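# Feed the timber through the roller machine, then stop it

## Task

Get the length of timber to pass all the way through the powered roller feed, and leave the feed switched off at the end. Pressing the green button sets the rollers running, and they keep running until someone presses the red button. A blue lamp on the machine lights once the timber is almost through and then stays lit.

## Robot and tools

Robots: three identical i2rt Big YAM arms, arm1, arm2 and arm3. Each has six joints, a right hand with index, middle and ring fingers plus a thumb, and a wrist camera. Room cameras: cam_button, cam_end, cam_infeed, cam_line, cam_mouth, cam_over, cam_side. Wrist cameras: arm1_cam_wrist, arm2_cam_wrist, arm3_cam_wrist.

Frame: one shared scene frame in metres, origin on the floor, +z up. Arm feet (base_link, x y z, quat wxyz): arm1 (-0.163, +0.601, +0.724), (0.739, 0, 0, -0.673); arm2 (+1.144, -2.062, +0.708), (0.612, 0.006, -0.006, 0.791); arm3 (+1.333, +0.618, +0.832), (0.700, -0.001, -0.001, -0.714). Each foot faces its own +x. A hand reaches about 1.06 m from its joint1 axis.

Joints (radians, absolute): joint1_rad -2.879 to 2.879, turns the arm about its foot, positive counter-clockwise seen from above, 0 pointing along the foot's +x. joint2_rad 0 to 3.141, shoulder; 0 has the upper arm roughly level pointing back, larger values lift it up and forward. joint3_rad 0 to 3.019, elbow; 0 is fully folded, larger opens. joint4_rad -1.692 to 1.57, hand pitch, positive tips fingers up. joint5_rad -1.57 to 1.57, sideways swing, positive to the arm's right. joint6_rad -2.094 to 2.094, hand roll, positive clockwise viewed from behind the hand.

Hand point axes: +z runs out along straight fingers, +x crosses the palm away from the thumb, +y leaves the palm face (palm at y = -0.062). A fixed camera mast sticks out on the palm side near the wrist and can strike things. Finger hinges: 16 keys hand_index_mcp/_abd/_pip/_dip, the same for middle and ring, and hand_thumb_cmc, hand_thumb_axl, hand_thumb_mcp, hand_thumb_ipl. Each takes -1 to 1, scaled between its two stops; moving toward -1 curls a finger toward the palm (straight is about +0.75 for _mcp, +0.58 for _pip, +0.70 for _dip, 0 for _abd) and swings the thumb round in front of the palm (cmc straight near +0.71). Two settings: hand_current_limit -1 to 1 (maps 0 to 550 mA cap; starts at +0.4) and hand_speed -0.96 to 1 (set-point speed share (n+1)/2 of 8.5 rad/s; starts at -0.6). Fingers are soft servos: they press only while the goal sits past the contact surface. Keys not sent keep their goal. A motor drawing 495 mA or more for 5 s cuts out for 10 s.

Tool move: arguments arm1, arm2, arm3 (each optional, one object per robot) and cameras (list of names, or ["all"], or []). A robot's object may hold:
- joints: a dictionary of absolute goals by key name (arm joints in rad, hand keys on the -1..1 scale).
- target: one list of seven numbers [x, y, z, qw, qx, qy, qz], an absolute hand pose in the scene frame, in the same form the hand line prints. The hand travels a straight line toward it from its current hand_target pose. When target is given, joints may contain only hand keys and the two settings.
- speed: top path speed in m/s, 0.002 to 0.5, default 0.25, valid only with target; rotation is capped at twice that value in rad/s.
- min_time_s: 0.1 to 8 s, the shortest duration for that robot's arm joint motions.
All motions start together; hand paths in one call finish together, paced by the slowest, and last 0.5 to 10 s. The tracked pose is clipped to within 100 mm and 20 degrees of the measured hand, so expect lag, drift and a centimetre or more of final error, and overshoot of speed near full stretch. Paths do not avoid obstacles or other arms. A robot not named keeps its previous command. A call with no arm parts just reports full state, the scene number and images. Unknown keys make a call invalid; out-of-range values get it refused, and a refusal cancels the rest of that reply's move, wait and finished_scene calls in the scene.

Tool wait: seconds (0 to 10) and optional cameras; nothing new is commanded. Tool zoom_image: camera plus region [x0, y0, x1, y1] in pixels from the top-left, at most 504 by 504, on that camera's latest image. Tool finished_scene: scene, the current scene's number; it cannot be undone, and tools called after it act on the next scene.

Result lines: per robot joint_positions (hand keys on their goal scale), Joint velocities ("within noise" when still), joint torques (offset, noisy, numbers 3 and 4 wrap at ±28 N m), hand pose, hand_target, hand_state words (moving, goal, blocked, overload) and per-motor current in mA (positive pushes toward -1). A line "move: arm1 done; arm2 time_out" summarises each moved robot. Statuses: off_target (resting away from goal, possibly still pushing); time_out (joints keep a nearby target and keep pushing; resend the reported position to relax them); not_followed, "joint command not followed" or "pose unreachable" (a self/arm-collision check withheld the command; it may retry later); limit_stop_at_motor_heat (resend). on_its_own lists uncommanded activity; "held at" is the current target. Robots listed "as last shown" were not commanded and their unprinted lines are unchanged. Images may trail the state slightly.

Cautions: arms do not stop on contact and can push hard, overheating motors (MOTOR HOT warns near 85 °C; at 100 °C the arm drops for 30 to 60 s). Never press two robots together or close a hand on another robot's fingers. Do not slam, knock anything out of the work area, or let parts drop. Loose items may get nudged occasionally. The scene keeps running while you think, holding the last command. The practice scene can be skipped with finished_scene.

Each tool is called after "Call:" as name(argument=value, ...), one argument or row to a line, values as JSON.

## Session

Call:
move(
  cameras=["cam_infeed", "cam_line", "cam_button", "cam_over"],
)

Call:
zoom_image(
  camera="cam_infeed",
  region=[340, 130, 700, 330],
)

Call:
zoom_image(
  camera="cam_line",
  region=[600, 280, 880, 504],
)

Scene clock: 0.00 s.
Joint torques (N m): no reading
Heat: arm1: hottest joint3_rad 31 °C; arm2: hottest joint1_rad 30 °C; arm3: hottest joint2_rad 30 °C.
Joint velocities: within noise
arm1.joint_positions: joint1_rad=-0.898 joint2_rad=+0.618 joint3_rad=+1.435 joint4_rad=-1.394 joint5_rad=-0.027 joint6_rad=+1.056 hand_index_mcp=+0.753 hand_index_abd=+0.000 hand_index_pip=+0.577 hand_index_dip=+0.696 hand_middle_mcp=+0.753 hand_middle_abd=+0.000 hand_middle_pip=+0.577 hand_middle_dip=+0.696 hand_ring_mcp=+0.753 hand_ring_abd=+0.000 hand_ring_pip=+0.577 hand_ring_dip=+0.696 hand_thumb_cmc=+0.714 hand_thumb_axl=+0.677 hand_thumb_mcp=+0.226 hand_thumb_ipl=+0.168 hand_current_limit=+0.400 hand_speed=-0.600
arm1.joint_status: not commanded
arm1.hand_state: goal,goal,goal,goal,goal,goal,goal,goal,goal,goal,goal,goal,goal,goal,goal,goal
arm1.index_mcp_current_ma: 0
arm1.index_abd_current_ma: 0
arm1.index_pip_current_ma: 0
arm1.index_dip_current_ma: 0
arm1.middle_mcp_current_ma: 0
arm1.middle_abd_current_ma: 0
arm1.middle_pip_current_ma: 0
arm1.middle_dip_current_ma: 0
arm1.ring_mcp_current_ma: 0
arm1.ring_abd_current_ma: 0
arm1.ring_pip_current_ma: 0
arm1.ring_dip_current_ma: 0
arm1.thumb_cmc_current_ma: 0
arm1.thumb_axl_current_ma: 0
arm1.thumb_mcp_current_ma: 0
arm1.thumb_ipl_current_ma: 0
arm1.hand_goal_index_mcp: 0.754
arm1.hand_goal_index_abd: 0.000
arm1.hand_goal_index_pip: 0.576
arm1.hand_goal_index_dip: 0.696
arm1.hand_goal_middle_mcp: 0.754
arm1.hand_goal_middle_abd: 0.000
arm1.hand_goal_middle_pip: 0.576
arm1.hand_goal_middle_dip: 0.696
arm1.hand_goal_ring_mcp: 0.754
arm1.hand_goal_ring_abd: 0.000
arm1.hand_goal_ring_pip: 0.576
arm1.hand_goal_ring_dip: 0.696
arm1.hand_goal_thumb_cmc: 0.714
arm1.hand_goal_thumb_axl: 0.678
arm1.hand_goal_thumb_mcp: 0.226
arm1.hand_goal_thumb_ipl: 0.168
arm1.hand: x=-0.3891 y=+0.4959 z=+1.2903 quat_wxyz=(+0.471, +0.531, -0.701, +0.072) (m; scene frame)
arm1.hand_target: x=-0.3869 y=+0.4979 z=+1.3023 quat_wxyz=(+0.484, +0.527, -0.695, +0.073) (m; scene frame)
arm1.hand_status: not commanded
arm2.joint_positions: joint1_rad=+0.410 joint2_rad=+0.647 joint3_rad=+1.384 joint4_rad=-1.427 joint5_rad=-0.025 joint6_rad=+0.988 hand_index_mcp=+0.753 hand_index_abd=+0.000 hand_index_pip=+0.577 hand_index_dip=+0.696 hand_middle_mcp=+0.753 hand_middle_abd=+0.000 hand_middle_pip=+0.577 hand_middle_dip=+0.696 hand_ring_mcp=+0.753 hand_ring_abd=+0.000 hand_ring_pip=+0.577 hand_ring_dip=+0.696 hand_thumb_cmc=+0.714 hand_thumb_axl=+0.677 hand_thumb_mcp=+0.226 hand_thumb_ipl=+0.168 hand_current_limit=+0.400 hand_speed=-0.600
arm2.joint_status: not commanded
arm2.hand_state: goal,goal,goal,goal,goal,goal,goal,goal,goal,goal,goal,goal,goal,goal,goal,goal
arm2.index_mcp_current_ma: 0
arm2.index_abd_current_ma: 0
arm2.index_pip_current_ma: 0
arm2.index_dip_current_ma: 0
arm2.middle_mcp_current_ma: 0
arm2.middle_abd_current_ma: 0
arm2.middle_pip_current_ma: 0
arm2.middle_dip_current_ma: 0
arm2.ring_mcp_current_ma: 0
arm2.ring_abd_current_ma: 0
arm2.ring_pip_current_ma: 0
arm2.ring_dip_current_ma: 0
arm2.thumb_cmc_current_ma: 0
arm2.thumb_axl_current_ma: 0
arm2.thumb_mcp_current_ma: 0
arm2.thumb_ipl_current_ma: 0
arm2.hand_goal_index_mcp: 0.754
arm2.hand_goal_index_abd: 0.000
arm2.hand_goal_index_pip: 0.576
arm2.hand_goal_index_dip: 0.696
arm2.hand_goal_middle_mcp: 0.754
arm2.hand_goal_middle_abd: 0.000
arm2.hand_goal_middle_pip: 0.576
arm2.hand_goal_middle_dip: 0.696
arm2.hand_goal_ring_mcp: 0.754
arm2.hand_goal_ring_abd: 0.000
arm2.hand_goal_ring_pip: 0.576
arm2.hand_goal_ring_dip: 0.696
arm2.hand_goal_thumb_cmc: 0.714
arm2.hand_goal_thumb_axl: 0.678
arm2.hand_goal_thumb_mcp: 0.226
arm2.hand_goal_thumb_ipl: 0.168
arm2.hand: x=+1.0512 y=-1.8221 z=+1.2447 quat_wxyz=(-0.323, +0.138, +0.891, +0.288) (m; scene frame)
arm2.hand_target: x=+1.0524 y=-1.8237 z=+1.2557 quat_wxyz=(-0.332, +0.137, +0.885, +0.296) (m; scene frame)
arm2.hand_status: not commanded
arm3.joint_positions: joint1_rad=-0.795 joint2_rad=+0.592 joint3_rad=+1.444 joint4_rad=-1.213 joint5_rad=+0.101 joint6_rad=+1.008 hand_index_mcp=+0.753 hand_index_abd=+0.000 hand_index_pip=+0.577 hand_index_dip=+0.696 hand_middle_mcp=+0.753 hand_middle_abd=+0.000 hand_middle_pip=+0.577 hand_middle_dip=+0.696 hand_ring_mcp=+0.753 hand_ring_abd=+0.000 hand_ring_pip=+0.577 hand_ring_dip=+0.696 hand_thumb_cmc=+0.714 hand_thumb_axl=+0.677 hand_thumb_mcp=+0.226 hand_thumb_ipl=+0.168 hand_current_limit=+0.400 hand_speed=-0.600
arm3.joint_status: not commanded
arm3.hand_state: goal,goal,goal,goal,goal,goal,goal,goal,goal,goal,goal,goal,goal,goal,goal,goal
arm3.index_mcp_current_ma: 0
arm3.index_abd_current_ma: 0
arm3.index_pip_current_ma: 0
arm3.index_dip_current_ma: 0
arm3.middle_mcp_current_ma: 0
arm3.middle_abd_current_ma: 0
arm3.middle_pip_current_ma: 0
arm3.middle_dip_current_ma: 0
arm3.ring_mcp_current_ma: 0
arm3.ring_abd_current_ma: 0
arm3.ring_pip_current_ma: 0
arm3.ring_dip_current_ma: 0
arm3.thumb_cmc_current_ma: 0
arm3.thumb_axl_current_ma: 0
arm3.thumb_mcp_current_ma: 0
arm3.thumb_ipl_current_ma: 0
arm3.hand_goal_index_mcp: 0.754
arm3.hand_goal_index_abd: 0.000
arm3.hand_goal_index_pip: 0.576
arm3.hand_goal_index_dip: 0.696
arm3.hand_goal_middle_mcp: 0.754
arm3.hand_goal_middle_abd: 0.000
arm3.hand_goal_middle_pip: 0.576
arm3.hand_goal_middle_dip: 0.696
arm3.hand_goal_ring_mcp: 0.754
arm3.hand_goal_ring_abd: 0.000
arm3.hand_goal_ring_pip: 0.576
arm3.hand_goal_ring_dip: 0.696
arm3.hand_goal_thumb_cmc: 0.714
arm3.hand_goal_thumb_axl: 0.678
arm3.hand_goal_thumb_mcp: 0.226
arm3.hand_goal_thumb_ipl: 0.168
arm3.hand: x=+1.0969 y=+0.5363 z=+1.4578 quat_wxyz=(+0.570, +0.480, -0.667, +0.014) (m; scene frame)
arm3.hand_target: x=+1.1000 y=+0.5394 z=+1.4695 quat_wxyz=(+0.581, +0.474, -0.661, +0.015) (m; scene frame)
arm3.hand_status: not commanded
pictures: cam_button, cam_infeed, cam_line, cam_over
Images, in order (width x height): cam_button 896x504, cam_infeed 896x504, cam_line 896x504, cam_over 896x504.

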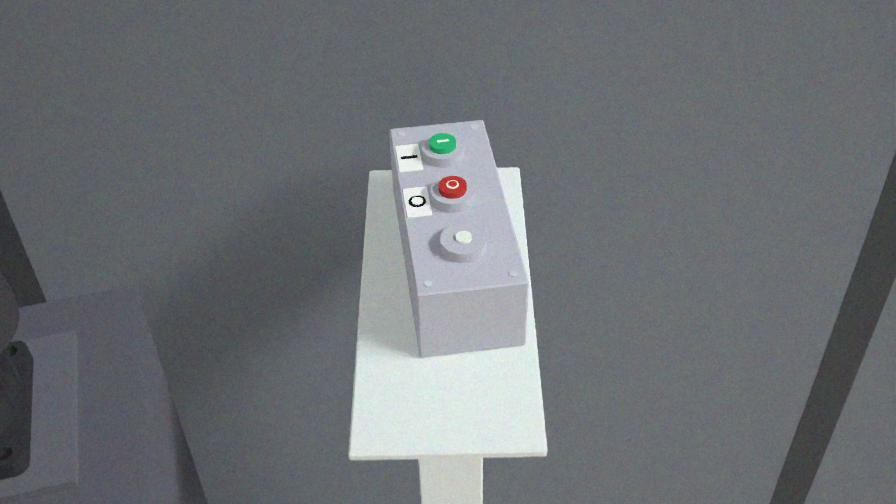

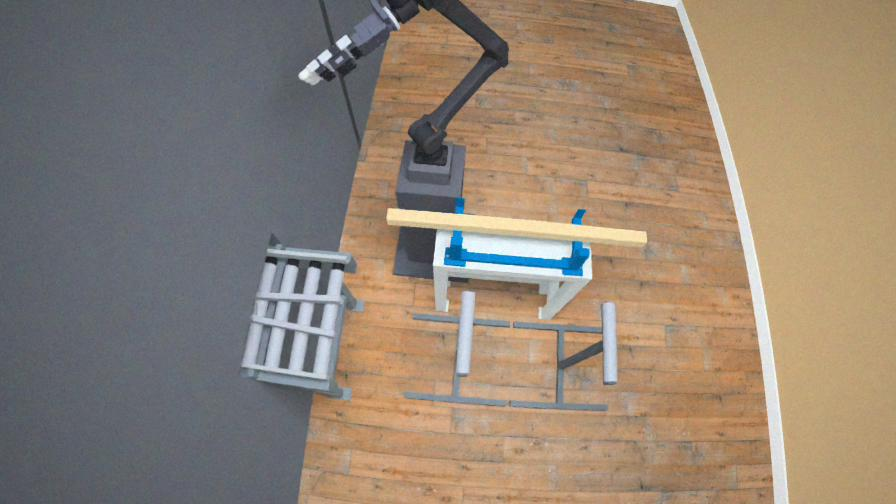

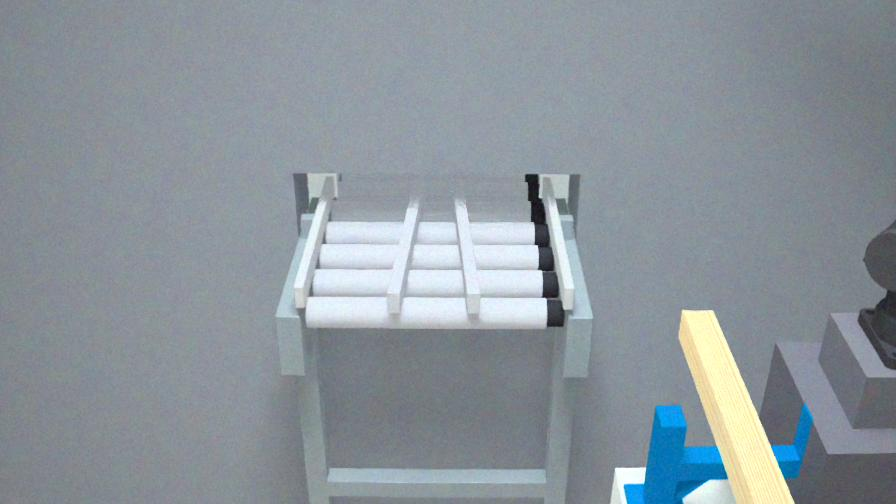

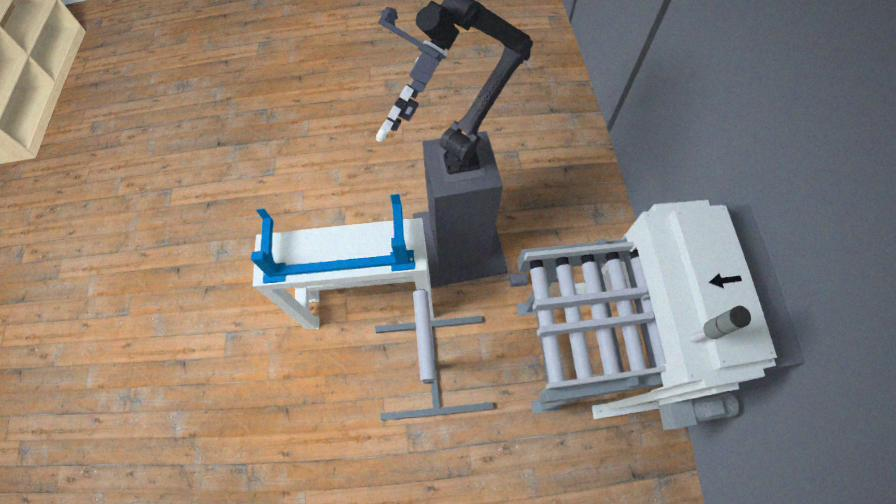

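Scaled by 1.400 from the camera's 896x504 image, which has a finer 1280x720 frame.

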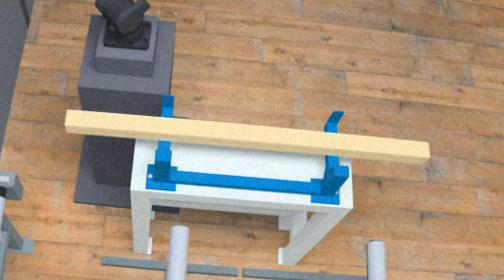

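Scaled by 1.800 from the camera's 896x504 image, which has a finer 1280x720 frame.

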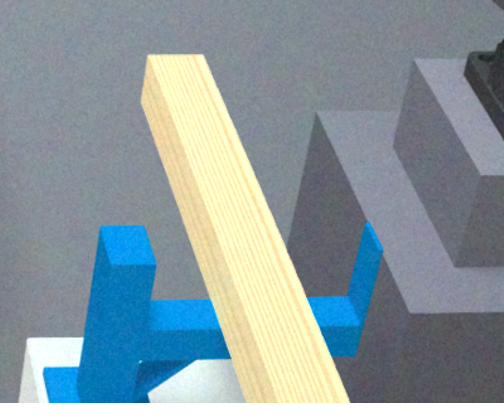

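Call:
move(
  arm1={"target": [-0.10, -0.07, 1.00, 0, 1, 0, 0], "speed": 0.3},
  arm2={"target": [0.917, -1.63, 1.02, 0, 0, 1, 0], "speed": 0.3, "joints": {"hand_middle_mcp": -0.342, "hand_middle_pip": -0.30, "hand_middle_dip": 0.116, "hand_ring_mcp": -0.342, "hand_ring_pip": -0.30, "hand_ring_dip": 0.116}},
  arm3={"joints": {"joint1_rad": 1.43, "joint2_rad": 1.25, "joint3_rad": 0.90, "joint4_rad": -1.20, "joint5_rad": 0.0, "joint6_rad": 1.42, "hand_index_pip": -0.737, "hand_middle_pip": -0.737, "hand_ring_pip": -0.737, "hand_thumb_cmc": -0.571}, "min_time_s": 3.0},
)

Call:
move(
  arm2={"target": [0.919, -1.634, 0.945, 0, 0, 1, 0], "speed": 0.15},
  arm3={"target": [1.655, 0.487, 0.80, 0, 1, 0, 0], "speed": 0.2},
  cameras=["cam_infeed", "cam_button"],
)

Call:
move(
  arm3={"target": [1.654, 0.478, 0.733, 0, 1, 0, 0], "speed": 0.12},
  cameras=["cam_infeed", "arm3_cam_wrist"],
)

Call:
zoom_image(
  camera="cam_infeed",
  region=[420, 150, 620, 290],
)

Scene clock: 40.63 s.
Joint torques (N m): arm1=[2.08 -18.96 11.63 -0.23 -0.11 -0.09] | arm2=[1.32 -10.29 11.86 0.12 0.33 -0.04] | arm3=[0.26 -6.95 8.1 0.59 0.21 0.15]
Heat: arm1: hottest joint3_rad 35 °C; arm2: hottest joint3_rad 32 °C; arm3: hottest joint3_rad 32 °C.
move: arm1 off_target; arm2 off_target; arm3 done
Joint velocities: within noise
arm1.joint_positions: joint1_rad=+0.039 joint2_rad=+1.895 joint3_rad=+2.005 joint4_rad=-1.695 joint5_rad=+0.005 joint6_rad=+0.158 hand_index_mcp=+0.754 hand_index_abd=+0.001 hand_index_pip=+0.577 hand_index_dip=+0.696 hand_middle_mcp=+0.755 hand_middle_abd=+0.001 hand_middle_pip=+0.577 hand_middle_dip=+0.696 hand_ring_mcp=+0.755 hand_ring_abd=+0.000 hand_ring_pip=+0.577 hand_ring_dip=+0.696 hand_thumb_cmc=+0.716 hand_thumb_axl=+0.677 hand_thumb_mcp=+0.223 hand_thumb_ipl=+0.168 hand_current_limit=+0.400 hand_speed=-0.600
arm1.joint_status: not commanded
arm1.hand_state: goal,goal,goal,goal,goal,goal,goal,goal,goal,goal,goal,goal,goal,goal,goal,goal
arm1.index_mcp_current_ma: 0
arm1.index_abd_current_ma: 0
arm1.index_pip_current_ma: 0
arm1.index_dip_current_ma: 0
arm1.middle_mcp_current_ma: 0
arm1.middle_abd_current_ma: 0
arm1.middle_pip_current_ma: 0
arm1.middle_dip_current_ma: 0
arm1.ring_mcp_current_ma: 0
arm1.ring_abd_current_ma: 0
arm1.ring_pip_current_ma: 0
arm1.ring_dip_current_ma: 0
arm1.thumb_cmc_current_ma: 0
arm1.thumb_axl_current_ma: 0
arm1.thumb_mcp_current_ma: -1
arm1.thumb_ipl_current_ma: 0
arm1.hand_goal_index_mcp: 0.754
arm1.hand_goal_index_abd: 0.000
arm1.hand_goal_index_pip: 0.576
arm1.hand_goal_index_dip: 0.696
arm1.hand_goal_middle_mcp: 0.754
arm1.hand_goal_middle_abd: 0.000
arm1.hand_goal_middle_pip: 0.576
arm1.hand_goal_middle_dip: 0.696
arm1.hand_goal_ring_mcp: 0.754
arm1.hand_goal_ring_abd: 0.000
arm1.hand_goal_ring_pip: 0.576
arm1.hand_goal_ring_dip: 0.696
arm1.hand_goal_thumb_cmc: 0.714
arm1.hand_goal_thumb_axl: 0.678
arm1.hand_goal_thumb_mcp: 0.226
arm1.hand_goal_thumb_ipl: 0.168
arm1.hand: x=-0.1122 y=-0.0612 z=+0.9854 quat_wxyz=(-0.007, +1.000, -0.013, -0.003) (m; scene frame)
arm1.hand_target: x=-0.1001 y=-0.0691 z=+0.9997 quat_wxyz=(+0.006, +1.000, +0.000, +0.000) (m; scene frame)
arm1.hand_status: off_target (0.021 m and 1.7 deg from the pose sent, 0.699 m and 115.9 deg at the start; a joint's target at an end of its range on 22 of 132 steps)
arm2.joint_positions: joint1_rad=+0.360 joint2_rad=+1.472 joint3_rad=+1.530 joint4_rad=-1.676 joint5_rad=-0.010 joint6_rad=+0.625 hand_index_mcp=+0.755 hand_index_abd=+0.000 hand_index_pip=+0.577 hand_index_dip=+0.696 hand_middle_mcp=-0.325 hand_middle_abd=+0.000 hand_middle_pip=-0.296 hand_middle_dip=+0.119 hand_ring_mcp=-0.327 hand_ring_abd=+0.000 hand_ring_pip=-0.297 hand_ring_dip=+0.119 hand_thumb_cmc=+0.715 hand_thumb_axl=+0.677 hand_thumb_mcp=+0.224 hand_thumb_ipl=+0.168 hand_current_limit=+0.400 hand_speed=-0.600
arm2.joint_status: all done
arm2.hand_state: goal,goal,goal,goal,goal,goal,goal,goal,goal,goal,goal,goal,goal,goal,goal,goal
arm2.index_mcp_current_ma: 1
arm2.index_abd_current_ma: 0
arm2.index_pip_current_ma: 1
arm2.index_dip_current_ma: 0
arm2.middle_mcp_current_ma: 38
arm2.middle_abd_current_ma: 0
arm2.middle_pip_current_ma: 5
arm2.middle_dip_current_ma: 3
arm2.ring_mcp_current_ma: 31
arm2.ring_abd_current_ma: 0
arm2.ring_pip_current_ma: 4
arm2.ring_dip_current_ma: 3
arm2.thumb_cmc_current_ma: 1
arm2.thumb_axl_current_ma: -1
arm2.thumb_mcp_current_ma: -3
arm2.thumb_ipl_current_ma: 0
arm2.hand_goal_index_mcp: 0.754
arm2.hand_goal_index_abd: 0.000
arm2.hand_goal_index_pip: 0.576
arm2.hand_goal_index_dip: 0.696
arm2.hand_goal_middle_mcp: -0.342
arm2.hand_goal_middle_abd: 0.000
arm2.hand_goal_middle_pip: -0.300
arm2.hand_goal_middle_dip: 0.116
arm2.hand_goal_ring_mcp: -0.342
arm2.hand_goal_ring_abd: 0.000
arm2.hand_goal_ring_pip: -0.300
arm2.hand_goal_ring_dip: 0.116
arm2.hand_goal_thumb_cmc: 0.714
arm2.hand_goal_thumb_axl: 0.678
arm2.hand_goal_thumb_mcp: 0.226
arm2.hand_goal_thumb_ipl: 0.168
arm2.hand: x=+0.9240 y=-1.6383 z=+1.0016 quat_wxyz=(+0.008, +0.005, +1.000, -0.014) (m; scene frame)
arm2.hand_target: x=+0.9175 y=-1.6306 z=+1.0198 quat_wxyz=(+0.000, +0.000, +1.000, +0.000) (m; scene frame)
arm2.hand_status: off_target (0.021 m and 1.9 deg from the pose sent, 0.325 m and 54.1 deg at the start)
arm3.joint_positions: joint1_rad=+1.420 joint2_rad=+1.244 joint3_rad=+0.897 joint4_rad=-1.210 joint5_rad=+0.000 joint6_rad=+1.411 hand_index_mcp=+0.757 hand_index_abd=+0.001 hand_index_pip=-0.729 hand_index_dip=+0.696 hand_middle_mcp=+0.757 hand_middle_abd=+0.001 hand_middle_pip=-0.730 hand_middle_dip=+0.696 hand_ring_mcp=+0.756 hand_ring_abd=+0.001 hand_ring_pip=-0.730 hand_ring_dip=+0.696 hand_thumb_cmc=-0.567 hand_thumb_axl=+0.677 hand_thumb_mcp=+0.223 hand_thumb_ipl=+0.168 hand_current_limit=+0.400 hand_speed=-0.600
arm3.joint_status: all done
arm3.hand_state: goal,goal,goal,goal,goal,goal,goal,goal,goal,goal,goal,goal,goal,goal,goal,goal
arm3.index_mcp_current_ma: 2
arm3.index_abd_current_ma: 0
arm3.index_pip_current_ma: 6
arm3.index_dip_current_ma: 0
arm3.middle_mcp_current_ma: 2
arm3.middle_abd_current_ma: 0
arm3.middle_pip_current_ma: 4
arm3.middle_dip_current_ma: 0
arm3.ring_mcp_current_ma: 1
arm3.ring_abd_current_ma: 0
arm3.ring_pip_current_ma: 5
arm3.ring_dip_current_ma: 0
arm3.thumb_cmc_current_ma: 2
arm3.thumb_axl_current_ma: 0
arm3.thumb_mcp_current_ma: -2
arm3.thumb_ipl_current_ma: 0
arm3.hand_goal_index_mcp: 0.754
arm3.hand_goal_index_abd: 0.000
arm3.hand_goal_index_pip: -0.736
arm3.hand_goal_index_dip: 0.696
arm3.hand_goal_middle_mcp: 0.754
arm3.hand_goal_middle_abd: 0.000
arm3.hand_goal_middle_pip: -0.736
arm3.hand_goal_middle_dip: 0.696
arm3.hand_goal_ring_mcp: 0.754
arm3.hand_goal_ring_abd: 0.000
arm3.hand_goal_ring_pip: -0.736
arm3.hand_goal_ring_dip: 0.696
arm3.hand_goal_thumb_cmc: -0.570
arm3.hand_goal_thumb_axl: 0.678
arm3.hand_goal_thumb_mcp: 0.226
arm3.hand_goal_thumb_ipl: 0.168
arm3.hand: x=+1.6316 y=+0.4775 z=+0.9651 quat_wxyz=(+0.002, +1.000, -0.006, +0.006) (m; scene frame)
arm3.hand_target: x=+1.6360 y=+0.4800 z=+0.9645 quat_wxyz=(+0.003, +1.000, -0.005, +0.010) (m; scene frame)
arm3.hand_status: not commanded
pictures: none

Scene clock: 42.30 s.
Joint torques (N m): arm1=[1.79 -18.78 11.49 -0.14 -0.12 -0.07] | arm2=[1.49 -11.34 7.39 1.07 0.31 -0.02] | arm3=[0.62 -8.88 5.74 0.54 0.19 0.15]
Heat: arm1: hottest joint3_rad 36 °C; arm2: hottest joint3_rad 32 °C; arm3: hottest joint3_rad 32 °C.
move: arm2 done; arm3 done
Joint velocities: within noise
arm1: as last shown
arm1.hand: x=-0.1121 y=-0.0612 z=+0.9854 quat_wxyz=(-0.007, +1.000, -0.012, -0.003) (m; scene frame)
arm2.joint_positions: joint1_rad=+0.360 joint2_rad=+1.471 joint3_rad=+1.378 joint4_rad=-1.503 joint5_rad=-0.010 joint6_rad=+0.625 hand_index_mcp=+0.755 hand_index_abd=+0.000 hand_index_pip=+0.577 hand_index_dip=+0.696 hand_middle_mcp=-0.325 hand_middle_abd=+0.000 hand_middle_pip=-0.296 hand_middle_dip=+0.119 hand_ring_mcp=-0.327 hand_ring_abd=+0.000 hand_ring_pip=-0.297 hand_ring_dip=+0.119 hand_thumb_cmc=+0.715 hand_thumb_axl=+0.677 hand_thumb_mcp=+0.224 hand_thumb_ipl=+0.168 hand_current_limit=+0.400 hand_speed=-0.600
arm2.joint_status: not commanded
arm2.hand_state: goal,goal,goal,goal,goal,goal,goal,goal,goal,goal,goal,goal,goal,goal,goal,goal
arm2.index_mcp_current_ma: 1
arm2.index_abd_current_ma: 0
arm2.index_pip_current_ma: 1
arm2.index_dip_current_ma: 0
arm2.middle_mcp_current_ma: 38
arm2.middle_abd_current_ma: 0
arm2.middle_pip_current_ma: 5
arm2.middle_dip_current_ma: 3
arm2.ring_mcp_current_ma: 31
arm2.ring_abd_current_ma: 0
arm2.ring_pip_current_ma: 4
arm2.ring_dip_current_ma: 3
arm2.thumb_cmc_current_ma: 1
arm2.thumb_axl_current_ma: -1
arm2.thumb_mcp_current_ma: -3
arm2.thumb_ipl_current_ma: 0
arm2.hand_goal_index_mcp: 0.754
arm2.hand_goal_index_abd: 0.000
arm2.hand_goal_index_pip: 0.576
arm2.hand_goal_index_dip: 0.696
arm2.hand_goal_middle_mcp: -0.342
arm2.hand_goal_middle_abd: 0.000
arm2.hand_goal_middle_pip: -0.300
arm2.hand_goal_middle_dip: 0.116
arm2.hand_goal_ring_mcp: -0.342
arm2.hand_goal_ring_abd: 0.000
arm2.hand_goal_ring_pip: -0.300
arm2.hand_goal_ring_dip: 0.116
arm2.hand_goal_thumb_cmc: 0.714
arm2.hand_goal_thumb_axl: 0.678
arm2.hand_goal_thumb_mcp: 0.226
arm2.hand_goal_thumb_ipl: 0.168
arm2.hand: x=+0.9214 y=-1.6339 z=+0.9450 quat_wxyz=(+0.002, +0.005, +1.000, -0.005) (m; scene frame)
arm2.hand_target: x=+0.9191 y=-1.6340 z=+0.9449 quat_wxyz=(+0.000, +0.000, +1.000, +0.000) (m; scene frame)
arm2.hand_status: done (0.002 m and 0.9 deg from the pose sent, 0.057 m and 1.9 deg at the start)
arm3.joint_positions: joint1_rad=+1.448 joint2_rad=+1.589 joint3_rad=+0.728 joint4_rad=-0.714 joint5_rad=-0.002 joint6_rad=+1.430 hand_index_mcp=+0.757 hand_index_abd=+0.001 hand_index_pip=-0.729 hand_index_dip=+0.696 hand_middle_mcp=+0.757 hand_middle_abd=+0.001 hand_middle_pip=-0.730 hand_middle_dip=+0.696 hand_ring_mcp=+0.756 hand_ring_abd=+0.001 hand_ring_pip=-0.730 hand_ring_dip=+0.696 hand_thumb_cmc=-0.567 hand_thumb_axl=+0.677 hand_thumb_mcp=+0.223 hand_thumb_ipl=+0.168 hand_current_limit=+0.400 hand_speed=-0.600
arm3.joint_status: not commanded
arm3.hand_state: goal,goal,goal,goal,goal,goal,goal,goal,goal,goal,goal,goal,goal,goal,goal,goal
arm3.index_mcp_current_ma: 2
arm3.index_abd_current_ma: 0
arm3.index_pip_current_ma: 6
arm3.index_dip_current_ma: 0
arm3.middle_mcp_current_ma: 2
arm3.middle_abd_current_ma: 0
arm3.middle_pip_current_ma: 4
arm3.middle_dip_current_ma: 0
arm3.ring_mcp_current_ma: 1
arm3.ring_abd_current_ma: 0
arm3.ring_pip_current_ma: 5
arm3.ring_dip_current_ma: 0
arm3.thumb_cmc_current_ma: 2
arm3.thumb_axl_current_ma: 0
arm3.thumb_mcp_current_ma: -2
arm3.thumb_ipl_current_ma: 0
arm3.hand_goal_index_mcp: 0.754
arm3.hand_goal_index_abd: 0.000
arm3.hand_goal_index_pip: -0.736
arm3.hand_goal_index_dip: 0.696
arm3.hand_goal_middle_mcp: 0.754
arm3.hand_goal_middle_abd: 0.000
arm3.hand_goal_middle_pip: -0.736
arm3.hand_goal_middle_dip: 0.696
arm3.hand_goal_ring_mcp: 0.754
arm3.hand_goal_ring_abd: 0.000
arm3.hand_goal_ring_pip: -0.736
arm3.hand_goal_ring_dip: 0.696
arm3.hand_goal_thumb_cmc: -0.570
arm3.hand_goal_thumb_axl: 0.678
arm3.hand_goal_thumb_mcp: 0.226
arm3.hand_goal_thumb_ipl: 0.168
arm3.hand: x=+1.6508 y=+0.4839 z=+0.8021 quat_wxyz=(+0.000, +1.000, -0.001, -0.003) (m; scene frame)
arm3.hand_target: x=+1.6549 y=+0.4870 z=+0.8000 quat_wxyz=(+0.000, +1.000, +0.000, +0.000) (m; scene frame)
arm3.hand_status: done (0.006 m and 0.3 deg from the pose sent, 0.167 m and 1.0 deg at the start)
pictures: cam_button, cam_infeed
Images, in order (width x height): cam_button 896x504, cam_infeed 896x504.

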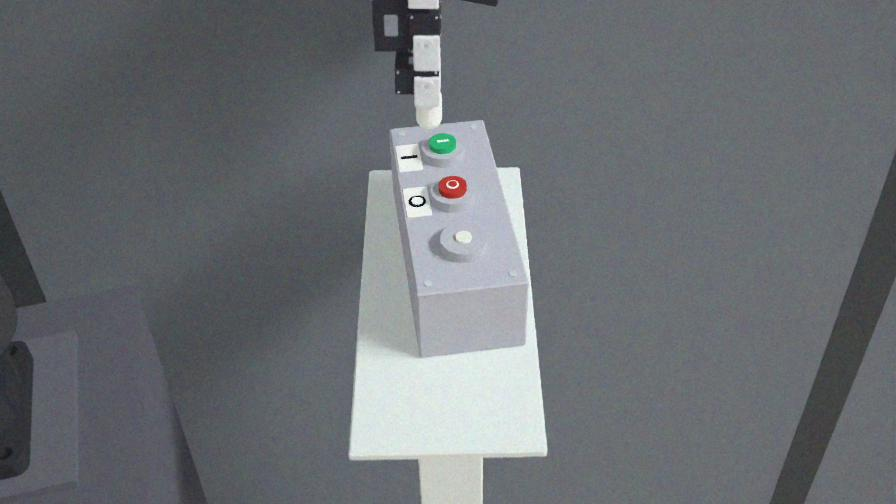

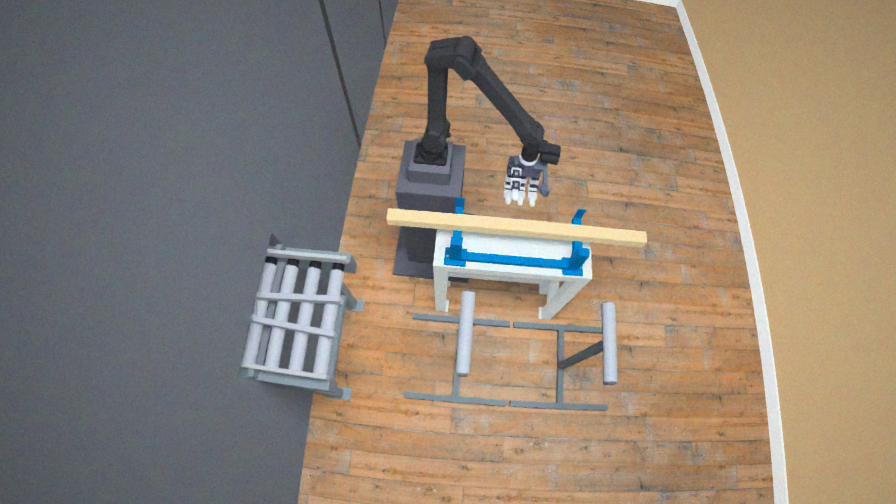

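Scene clock: 43.63 s.
Joint torques (N m): arm1=[1.96 -18.73 11.63 -0.14 -0.11 -0.07] | arm2=[1.44 -11.28 7.39 1.07 0.32 -0.02] | arm3=[-1.32 -9.93 4.01 0.55 0.2 -0.03]
Heat: arm1: hottest joint3_rad 36 °C; arm2: hottest joint3_rad 32 °C; arm3: hottest joint3_rad 32 °C.
move: arm3 done
Joint velocities: within noise
arm1, arm2: as last shown
arm3.joint_positions: joint1_rad=+1.444 joint2_rad=+1.773 joint3_rad=+0.702 joint4_rad=-0.500 joint5_rad=-0.002 joint6_rad=+1.422 hand_index_mcp=+0.757 hand_index_abd=+0.001 hand_index_pip=-0.729 hand_index_dip=+0.696 hand_middle_mcp=+0.757 hand_middle_abd=+0.001 hand_middle_pip=-0.730 hand_middle_dip=+0.696 hand_ring_mcp=+0.756 hand_ring_abd=+0.001 hand_ring_pip=-0.730 hand_ring_dip=+0.696 hand_thumb_cmc=-0.567 hand_thumb_axl=+0.677 hand_thumb_mcp=+0.223 hand_thumb_ipl=+0.168 hand_current_limit=+0.400 hand_speed=-0.600
arm3.joint_status: not commanded
arm3.hand_state: goal,goal,goal,goal,goal,goal,goal,goal,goal,goal,goal,goal,goal,goal,goal,goal
arm3.index_mcp_current_ma: 2
arm3.index_abd_current_ma: 0
arm3.index_pip_current_ma: 6
arm3.index_dip_current_ma: 0
arm3.middle_mcp_current_ma: 2
arm3.middle_abd_current_ma: 0
arm3.middle_pip_current_ma: 4
arm3.middle_dip_current_ma: 0
arm3.ring_mcp_current_ma: 1
arm3.ring_abd_current_ma: 0
arm3.ring_pip_current_ma: 5
arm3.ring_dip_current_ma: 0
arm3.thumb_cmc_current_ma: 2
arm3.thumb_axl_current_ma: 0
arm3.thumb_mcp_current_ma: -2
arm3.thumb_ipl_current_ma: 0
arm3.hand_goal_index_mcp: 0.754
arm3.hand_goal_index_abd: 0.000
arm3.hand_goal_index_pip: -0.736
arm3.hand_goal_index_dip: 0.696
arm3.hand_goal_middle_mcp: 0.754
arm3.hand_goal_middle_abd: 0.000
arm3.hand_goal_middle_pip: -0.736
arm3.hand_goal_middle_dip: 0.696
arm3.hand_goal_ring_mcp: 0.754
arm3.hand_goal_ring_abd: 0.000
arm3.hand_goal_ring_pip: -0.736
arm3.hand_goal_ring_dip: 0.696
arm3.hand_goal_thumb_cmc: -0.570
arm3.hand_goal_thumb_axl: 0.678
arm3.hand_goal_thumb_mcp: 0.226
arm3.hand_goal_thumb_ipl: 0.168
arm3.hand: x=+1.6540 y=+0.4817 z=+0.7366 quat_wxyz=(+0.000, +1.000, +0.001, +0.000) (m; scene frame)
arm3.hand_target: x=+1.6540 y=+0.4780 z=+0.7331 quat_wxyz=(+0.000, +1.000, +0.000, +0.000) (m; scene frame)
arm3.hand_status: done (0.005 m and 0.1 deg from the pose sent, 0.069 m and 0.3 deg at the start)
pictures: arm3_cam_wrist, cam_infeed
Images, in order (width x height): arm3_cam_wrist 672x504, cam_infeed 896x504.

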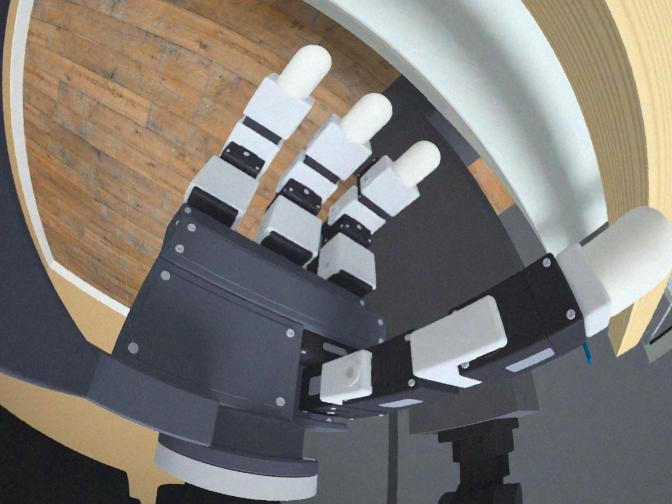

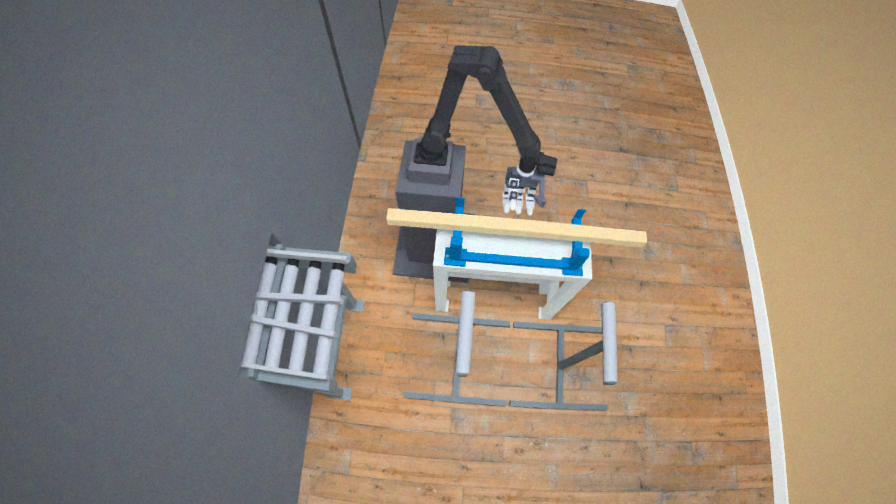

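Scaled by 2.520 from the camera's 896x504 image, which has a finer 1280x720 frame.

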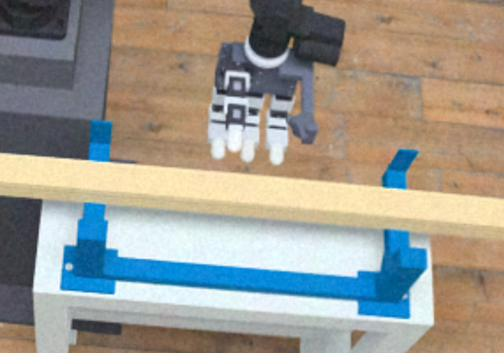

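Call:
move(
  arm3={"target":[1.650,0.345,0.733,0,1,0,0],"speed":0.08},
  cameras=["cam_infeed","cam_line"],
)

Call:
move(
  arm3={"target":[1.648,0.341,0.738,0,1,0,0],"speed":0.05,"joints":{"hand_thumb_mcp":-0.17,"hand_thumb_ipl":-0.25}},
  cameras=["cam_infeed","cam_line"],
)

Scene clock: 68.37 s.
Joint torques (N m): arm1=[1.85 -18.73 11.51 -0.17 -0.11 -0.05] | arm2=[1.44 -11.28 7.39 1.07 0.31 -0.02] | arm3=[-1.14 -10.93 6.46 0.01 0.14 -0.04]
Heat: arm1: hottest joint3_rad 39 °C; arm2: hottest joint3_rad 32 °C; arm3: hottest joint2_rad 31 °C.
move: arm3 off_target
Joint velocities: within noise
arm1, arm2: as last shown
arm3.joint_positions: joint1_rad=+1.095 joint2_rad=+1.834 joint3_rad=+0.793 joint4_rad=-0.534 joint5_rad=-0.002 joint6_rad=+1.075 hand_index_mcp=+0.757 hand_index_abd=+0.001 hand_index_pip=-0.729 hand_index_dip=+0.696 hand_middle_mcp=+0.757 hand_middle_abd=+0.001 hand_middle_pip=-0.730 hand_middle_dip=+0.696 hand_ring_mcp=+0.756 hand_ring_abd=+0.001 hand_ring_pip=-0.730 hand_ring_dip=+0.696 hand_thumb_cmc=-0.567 hand_thumb_axl=+0.677 hand_thumb_mcp=+0.223 hand_thumb_ipl=+0.168 hand_current_limit=+0.400 hand_speed=-0.600
arm3.joint_status: not commanded
arm3.hand_state: goal,goal,goal,goal,goal,goal,goal,goal,goal,goal,goal,goal,goal,goal,goal,goal
arm3.index_mcp_current_ma: 2
arm3.index_abd_current_ma: 0
arm3.index_pip_current_ma: 6
arm3.index_dip_current_ma: 0
arm3.middle_mcp_current_ma: 2
arm3.middle_abd_current_ma: 0
arm3.middle_pip_current_ma: 4
arm3.middle_dip_current_ma: 0
arm3.ring_mcp_current_ma: 1
arm3.ring_abd_current_ma: 0
arm3.ring_pip_current_ma: 5
arm3.ring_dip_current_ma: 0
arm3.thumb_cmc_current_ma: 2
arm3.thumb_axl_current_ma: 0
arm3.thumb_mcp_current_ma: -2
arm3.thumb_ipl_current_ma: 0
arm3.hand_goal_index_mcp: 0.754
arm3.hand_goal_index_abd: 0.000
arm3.hand_goal_index_pip: -0.736
arm3.hand_goal_index_dip: 0.696
arm3.hand_goal_middle_mcp: 0.754
arm3.hand_goal_middle_abd: 0.000
arm3.hand_goal_middle_pip: -0.736
arm3.hand_goal_middle_dip: 0.696
arm3.hand_goal_ring_mcp: 0.754
arm3.hand_goal_ring_abd: 0.000
arm3.hand_goal_ring_pip: -0.736
arm3.hand_goal_ring_dip: 0.696
arm3.hand_goal_thumb_cmc: -0.570
arm3.hand_goal_thumb_axl: 0.678
arm3.hand_goal_thumb_mcp: 0.226
arm3.hand_goal_thumb_ipl: 0.168
arm3.hand: x=+1.6420 y=+0.3528 z=+0.7330 quat_wxyz=(-0.001, +1.000, +0.000, -0.002) (m; scene frame)
arm3.hand_target: x=+1.6498 y=+0.3450 z=+0.7332 quat_wxyz=(+0.000, +1.000, +0.000, +0.000) (m; scene frame)
arm3.hand_status: off_target (0.011 m and 0.3 deg from the pose sent, 0.137 m and 0.1 deg at the start)
pictures: cam_infeed, cam_line
Images, in order (width x height): cam_infeed 896x504, cam_line 896x504.

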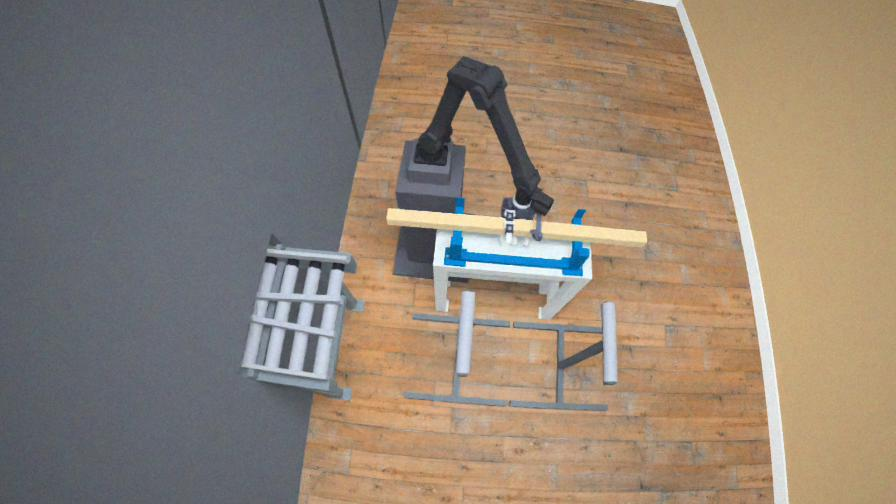

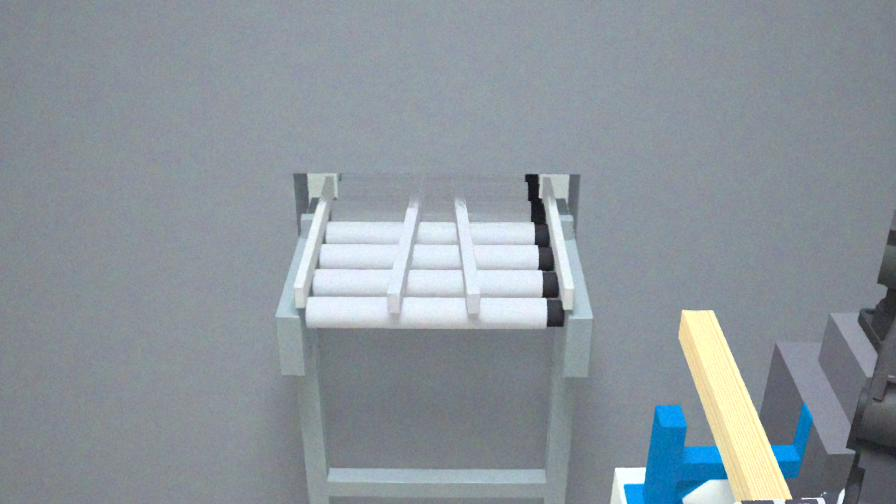

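Scene clock: 69.33 s.
Joint torques (N m): arm1=[1.85 -18.84 11.52 -0.12 -0.11 -0.08] | arm2=[1.49 -11.28 7.36 1.09 0.31 -0.02] | arm3=[-0.79 -12.22 5.53 -0.14 -0.27 0.05]
Heat: arm1: hottest joint3_rad 39 °C; arm2: hottest joint3_rad 32 °C; arm3: hottest joint2_rad 31 °C.
move: arm3 off_target
Joint velocities: within noise
arm1, arm2: as last shown
arm3.joint_positions: joint1_rad=+1.078 joint2_rad=+1.834 joint3_rad=+0.808 joint4_rad=-0.544 joint5_rad=+0.009 joint6_rad=+1.054 hand_index_mcp=+0.757 hand_index_abd=+0.001 hand_index_pip=-0.729 hand_index_dip=+0.696 hand_middle_mcp=+0.757 hand_middle_abd=+0.001 hand_middle_pip=-0.730 hand_middle_dip=+0.696 hand_ring_mcp=+0.756 hand_ring_abd=+0.001 hand_ring_pip=-0.730 hand_ring_dip=+0.696 hand_thumb_cmc=-0.570 hand_thumb_axl=+0.680 hand_thumb_mcp=-0.139 hand_thumb_ipl=-0.248 hand_current_limit=+0.400 hand_speed=-0.600
arm3.joint_status: hand_thumb_mcp off_target (ended at -0.139, target -0.170); the others done
arm3.hand_state: goal,goal,goal,goal,goal,goal,goal,goal,goal,goal,goal,goal,goal,goal,blocked,goal
arm3.index_mcp_current_ma: 2
arm3.index_abd_current_ma: 0
arm3.index_pip_current_ma: 6
arm3.index_dip_current_ma: 0
arm3.middle_mcp_current_ma: 2
arm3.middle_abd_current_ma: 0
arm3.middle_pip_current_ma: 4
arm3.middle_dip_current_ma: 0
arm3.ring_mcp_current_ma: 1
arm3.ring_abd_current_ma: 0
arm3.ring_pip_current_ma: 5
arm3.ring_dip_current_ma: 0
arm3.thumb_cmc_current_ma: 0
arm3.thumb_axl_current_ma: 1
arm3.thumb_mcp_current_ma: 74
arm3.thumb_ipl_current_ma: 1
arm3.hand_goal_index_mcp: 0.754
arm3.hand_goal_index_abd: 0.000
arm3.hand_goal_index_pip: -0.736
arm3.hand_goal_index_dip: 0.696
arm3.hand_goal_middle_mcp: 0.754
arm3.hand_goal_middle_abd: 0.000
arm3.hand_goal_middle_pip: -0.736
arm3.hand_goal_middle_dip: 0.696
arm3.hand_goal_ring_mcp: 0.754
arm3.hand_goal_ring_abd: 0.000
arm3.hand_goal_ring_pip: -0.736
arm3.hand_goal_ring_dip: 0.696
arm3.hand_goal_thumb_cmc: -0.570
arm3.hand_goal_thumb_axl: 0.678
arm3.hand_goal_thumb_mcp: -0.170
arm3.hand_goal_thumb_ipl: -0.250
arm3.hand: x=+1.6438 y=+0.3425 z=+0.7370 quat_wxyz=(+0.005, +1.000, +0.002, -0.002) (m; scene frame)
arm3.hand_target: x=+1.6479 y=+0.3411 z=+0.7381 quat_wxyz=(+0.000, +1.000, +0.000, +0.000) (m; scene frame)
arm3.hand_status: done (0.005 m and 0.7 deg from the pose sent, 0.014 m and 0.3 deg at the start)
pictures: cam_infeed, cam_line
Images, in order (width x height): cam_infeed 896x504, cam_line 896x504.

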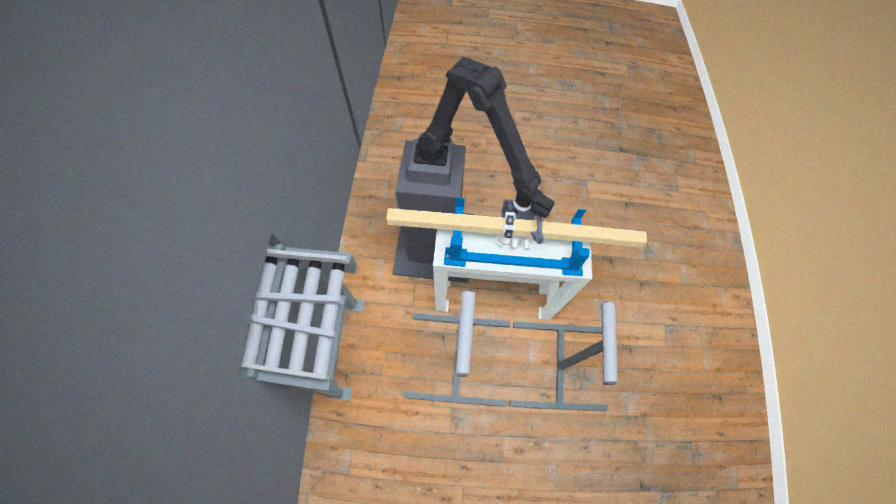

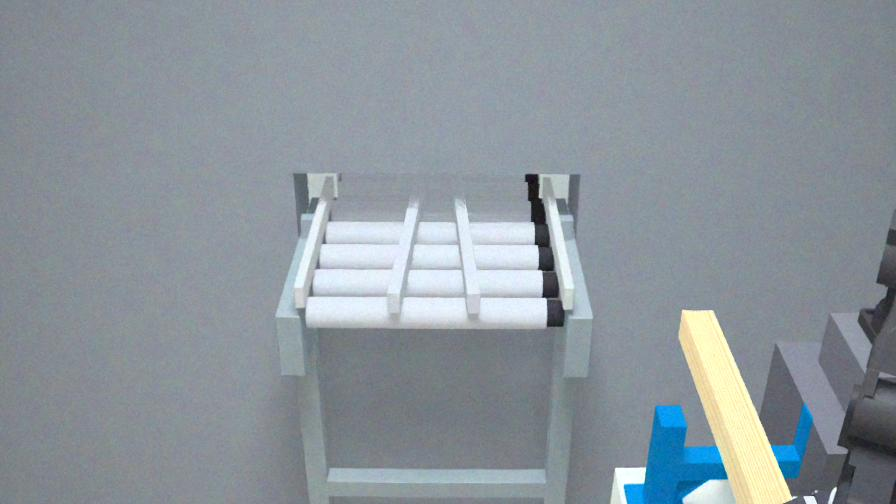

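Call:
move(
  arm3={"target":[1.649,0.342,0.752,0,1,0,0],"speed":0.05,"joints":{"hand_thumb_mcp":-0.39,"hand_thumb_ipl":-0.45,"hand_index_pip":-0.79,"hand_middle_pip":-0.79,"hand_ring_pip":-0.79}},
)

Call:
move(
  arm3={"target":[1.651,0.344,0.815,0.0185,0.9994,0,0.0297],"speed":0.08},
  cameras=["cam_infeed","cam_line"],
)

Scene clock: 73.80 s.
Joint torques (N m): arm1=[1.79 -18.73 11.51 -0.09 -0.11 -0.06] | arm2=[1.49 -11.34 7.39 1.06 0.32 -0.02] | arm3=[0.32 -14.27 5.56 -0.59 -0.01 0.23]
Heat: arm1: hottest joint3_rad 40 °C; arm2: hottest joint3_rad 32 °C; arm3: hottest joint2_rad 31 °C.
move: arm3 off_target
Joint velocities: within noise
arm1, arm2: as last shown
arm3.joint_positions: joint1_rad=+1.070 joint2_rad=+1.830 joint3_rad=+0.812 joint4_rad=-0.572 joint5_rad=+0.001 joint6_rad=+1.040 hand_index_mcp=+0.757 hand_index_abd=+0.001 hand_index_pip=-0.781 hand_index_dip=+0.696 hand_middle_mcp=+0.757 hand_middle_abd=+0.001 hand_middle_pip=-0.783 hand_middle_dip=+0.696 hand_ring_mcp=+0.756 hand_ring_abd=+0.001 hand_ring_pip=-0.782 hand_ring_dip=+0.696 hand_thumb_cmc=-0.574 hand_thumb_axl=+0.674 hand_thumb_mcp=-0.217 hand_thumb_ipl=-0.389 hand_current_limit=+0.400 hand_speed=-0.600
arm3.joint_status: hand_thumb_mcp off_target (ended at -0.217, target -0.390); hand_thumb_ipl off_target (ended at -0.389, target -0.450); the others done
arm3.hand_state: goal,goal,goal,goal,goal,goal,goal,goal,goal,goal,goal,goal,goal,goal,blocked,blocked
arm3.index_mcp_current_ma: 2
arm3.index_abd_current_ma: 0
arm3.index_pip_current_ma: 9
arm3.index_dip_current_ma: 0
arm3.middle_mcp_current_ma: 1
arm3.middle_abd_current_ma: 0
arm3.middle_pip_current_ma: 6
arm3.middle_dip_current_ma: 0
arm3.ring_mcp_current_ma: 1
arm3.ring_abd_current_ma: 0
arm3.ring_pip_current_ma: 6
arm3.ring_dip_current_ma: 0
arm3.thumb_cmc_current_ma: -2
arm3.thumb_axl_current_ma: -3
arm3.thumb_mcp_current_ma: 385
arm3.thumb_ipl_current_ma: 211
arm3.hand_goal_index_mcp: 0.754
arm3.hand_goal_index_abd: 0.000
arm3.hand_goal_index_pip: -0.790
arm3.hand_goal_index_dip: 0.696
arm3.hand_goal_middle_mcp: 0.754
arm3.hand_goal_middle_abd: 0.000
arm3.hand_goal_middle_pip: -0.790
arm3.hand_goal_middle_dip: 0.696
arm3.hand_goal_ring_mcp: 0.754
arm3.hand_goal_ring_abd: 0.000
arm3.hand_goal_ring_pip: -0.790
arm3.hand_goal_ring_dip: 0.696
arm3.hand_goal_thumb_cmc: -0.570
arm3.hand_goal_thumb_axl: 0.678
arm3.hand_goal_thumb_mcp: -0.390
arm3.hand_goal_thumb_ipl: -0.450
arm3.hand: x=+1.6406 y=+0.3426 z=+0.7384 quat_wxyz=(-0.003, +1.000, +0.005, -0.009) (m; scene frame)
arm3.hand_target: x=+1.6489 y=+0.3420 z=+0.7517 quat_wxyz=(+0.000, +1.000, +0.000, +0.000) (m; scene frame)
arm3.hand_status: off_target (0.016 m and 1.2 deg from the pose sent, 0.016 m and 0.7 deg at the start)
pictures: none

Scene clock: 75.47 s.
Joint torques (N m): arm1=[2.02 -18.9 11.48 -0.17 -0.11 -0.06] | arm2=[1.38 -11.34 7.41 1.07 0.32 -0.02] | arm3=[0.26 -14.97 7.25 0.12 0.46 0.13]
Heat: arm1: hottest joint3_rad 40 °C; arm2: hottest joint3_rad 32 °C; arm3: hottest joint2_rad 31 °C.
move: arm3 off_target
Joint velocities: within noise
arm1, arm2: as last shown
arm3.joint_positions: joint1_rad=+1.075 joint2_rad=+1.672 joint3_rad=+0.786 joint4_rad=-0.685 joint5_rad=-0.007 joint6_rad=+1.059 hand_index_mcp=+0.766 hand_index_abd=+0.001 hand_index_pip=-0.781 hand_index_dip=+0.696 hand_middle_mcp=+0.763 hand_middle_abd=+0.001 hand_middle_pip=-0.783 hand_middle_dip=+0.696 hand_ring_mcp=+0.761 hand_ring_abd=+0.002 hand_ring_pip=-0.783 hand_ring_dip=+0.696 hand_thumb_cmc=-0.569 hand_thumb_axl=+0.681 hand_thumb_mcp=-0.254 hand_thumb_ipl=-0.399 hand_current_limit=+0.400 hand_speed=-0.600
arm3.joint_status: not commanded
arm3.hand_state: goal,goal,goal,goal,goal,goal,goal,goal,goal,goal,goal,goal,goal,goal,blocked,blocked
arm3.index_mcp_current_ma: 14
arm3.index_abd_current_ma: 0
arm3.index_pip_current_ma: 8
arm3.index_dip_current_ma: 0
arm3.middle_mcp_current_ma: 9
arm3.middle_abd_current_ma: 0
arm3.middle_pip_current_ma: 5
arm3.middle_dip_current_ma: 0
arm3.ring_mcp_current_ma: 6
arm3.ring_abd_current_ma: 1
arm3.ring_pip_current_ma: 6
arm3.ring_dip_current_ma: 0
arm3.thumb_cmc_current_ma: 0
arm3.thumb_axl_current_ma: 2
arm3.thumb_mcp_current_ma: 385
arm3.thumb_ipl_current_ma: 163
arm3.hand_goal_index_mcp: 0.754
arm3.hand_goal_index_abd: 0.000
arm3.hand_goal_index_pip: -0.790
arm3.hand_goal_index_dip: 0.696
arm3.hand_goal_middle_mcp: 0.754
arm3.hand_goal_middle_abd: 0.000
arm3.hand_goal_middle_pip: -0.790
arm3.hand_goal_middle_dip: 0.696
arm3.hand_goal_ring_mcp: 0.754
arm3.hand_goal_ring_abd: 0.000
arm3.hand_goal_ring_pip: -0.790
arm3.hand_goal_ring_dip: 0.696
arm3.hand_goal_thumb_cmc: -0.570
arm3.hand_goal_thumb_axl: 0.678
arm3.hand_goal_thumb_mcp: -0.390
arm3.hand_goal_thumb_ipl: -0.450
arm3.on_its_own: hand_thumb_mcp moved -0.037 toward your old target -0.390
arm3.hand: x=+1.6311 y=+0.3515 z=+0.7884 quat_wxyz=(-0.002, +1.000, -0.002, +0.001) (m; scene frame)
arm3.hand_target: x=+1.6505 y=+0.3442 z=+0.8146 quat_wxyz=(+0.018, +0.999, +0.000, +0.030) (m; scene frame)
arm3.hand_status: off_target (0.034 m and 4.0 deg from the pose sent, 0.077 m and 5.1 deg at the start)
pictures: cam_infeed, cam_line
Images, in order (width x height): cam_infeed 896x504, cam_line 896x504.

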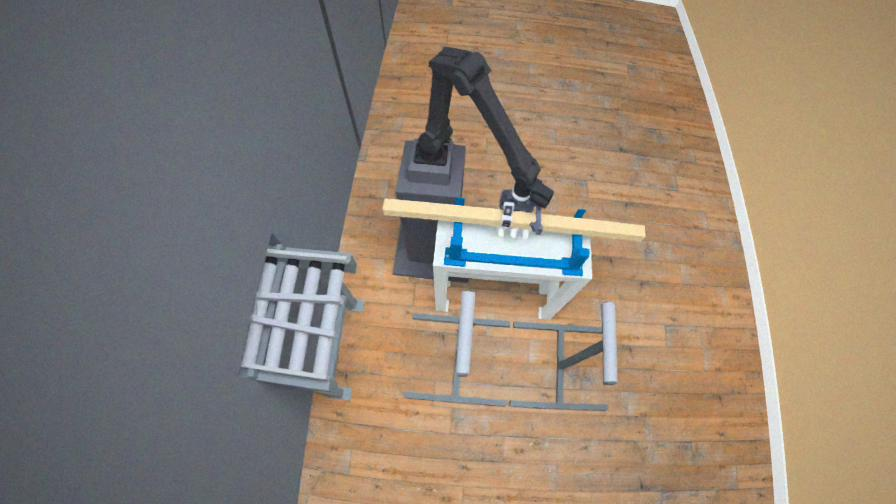

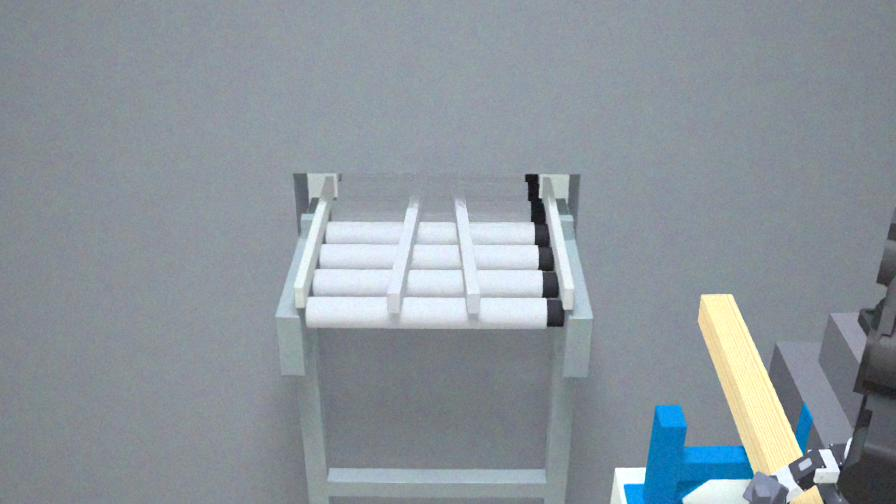

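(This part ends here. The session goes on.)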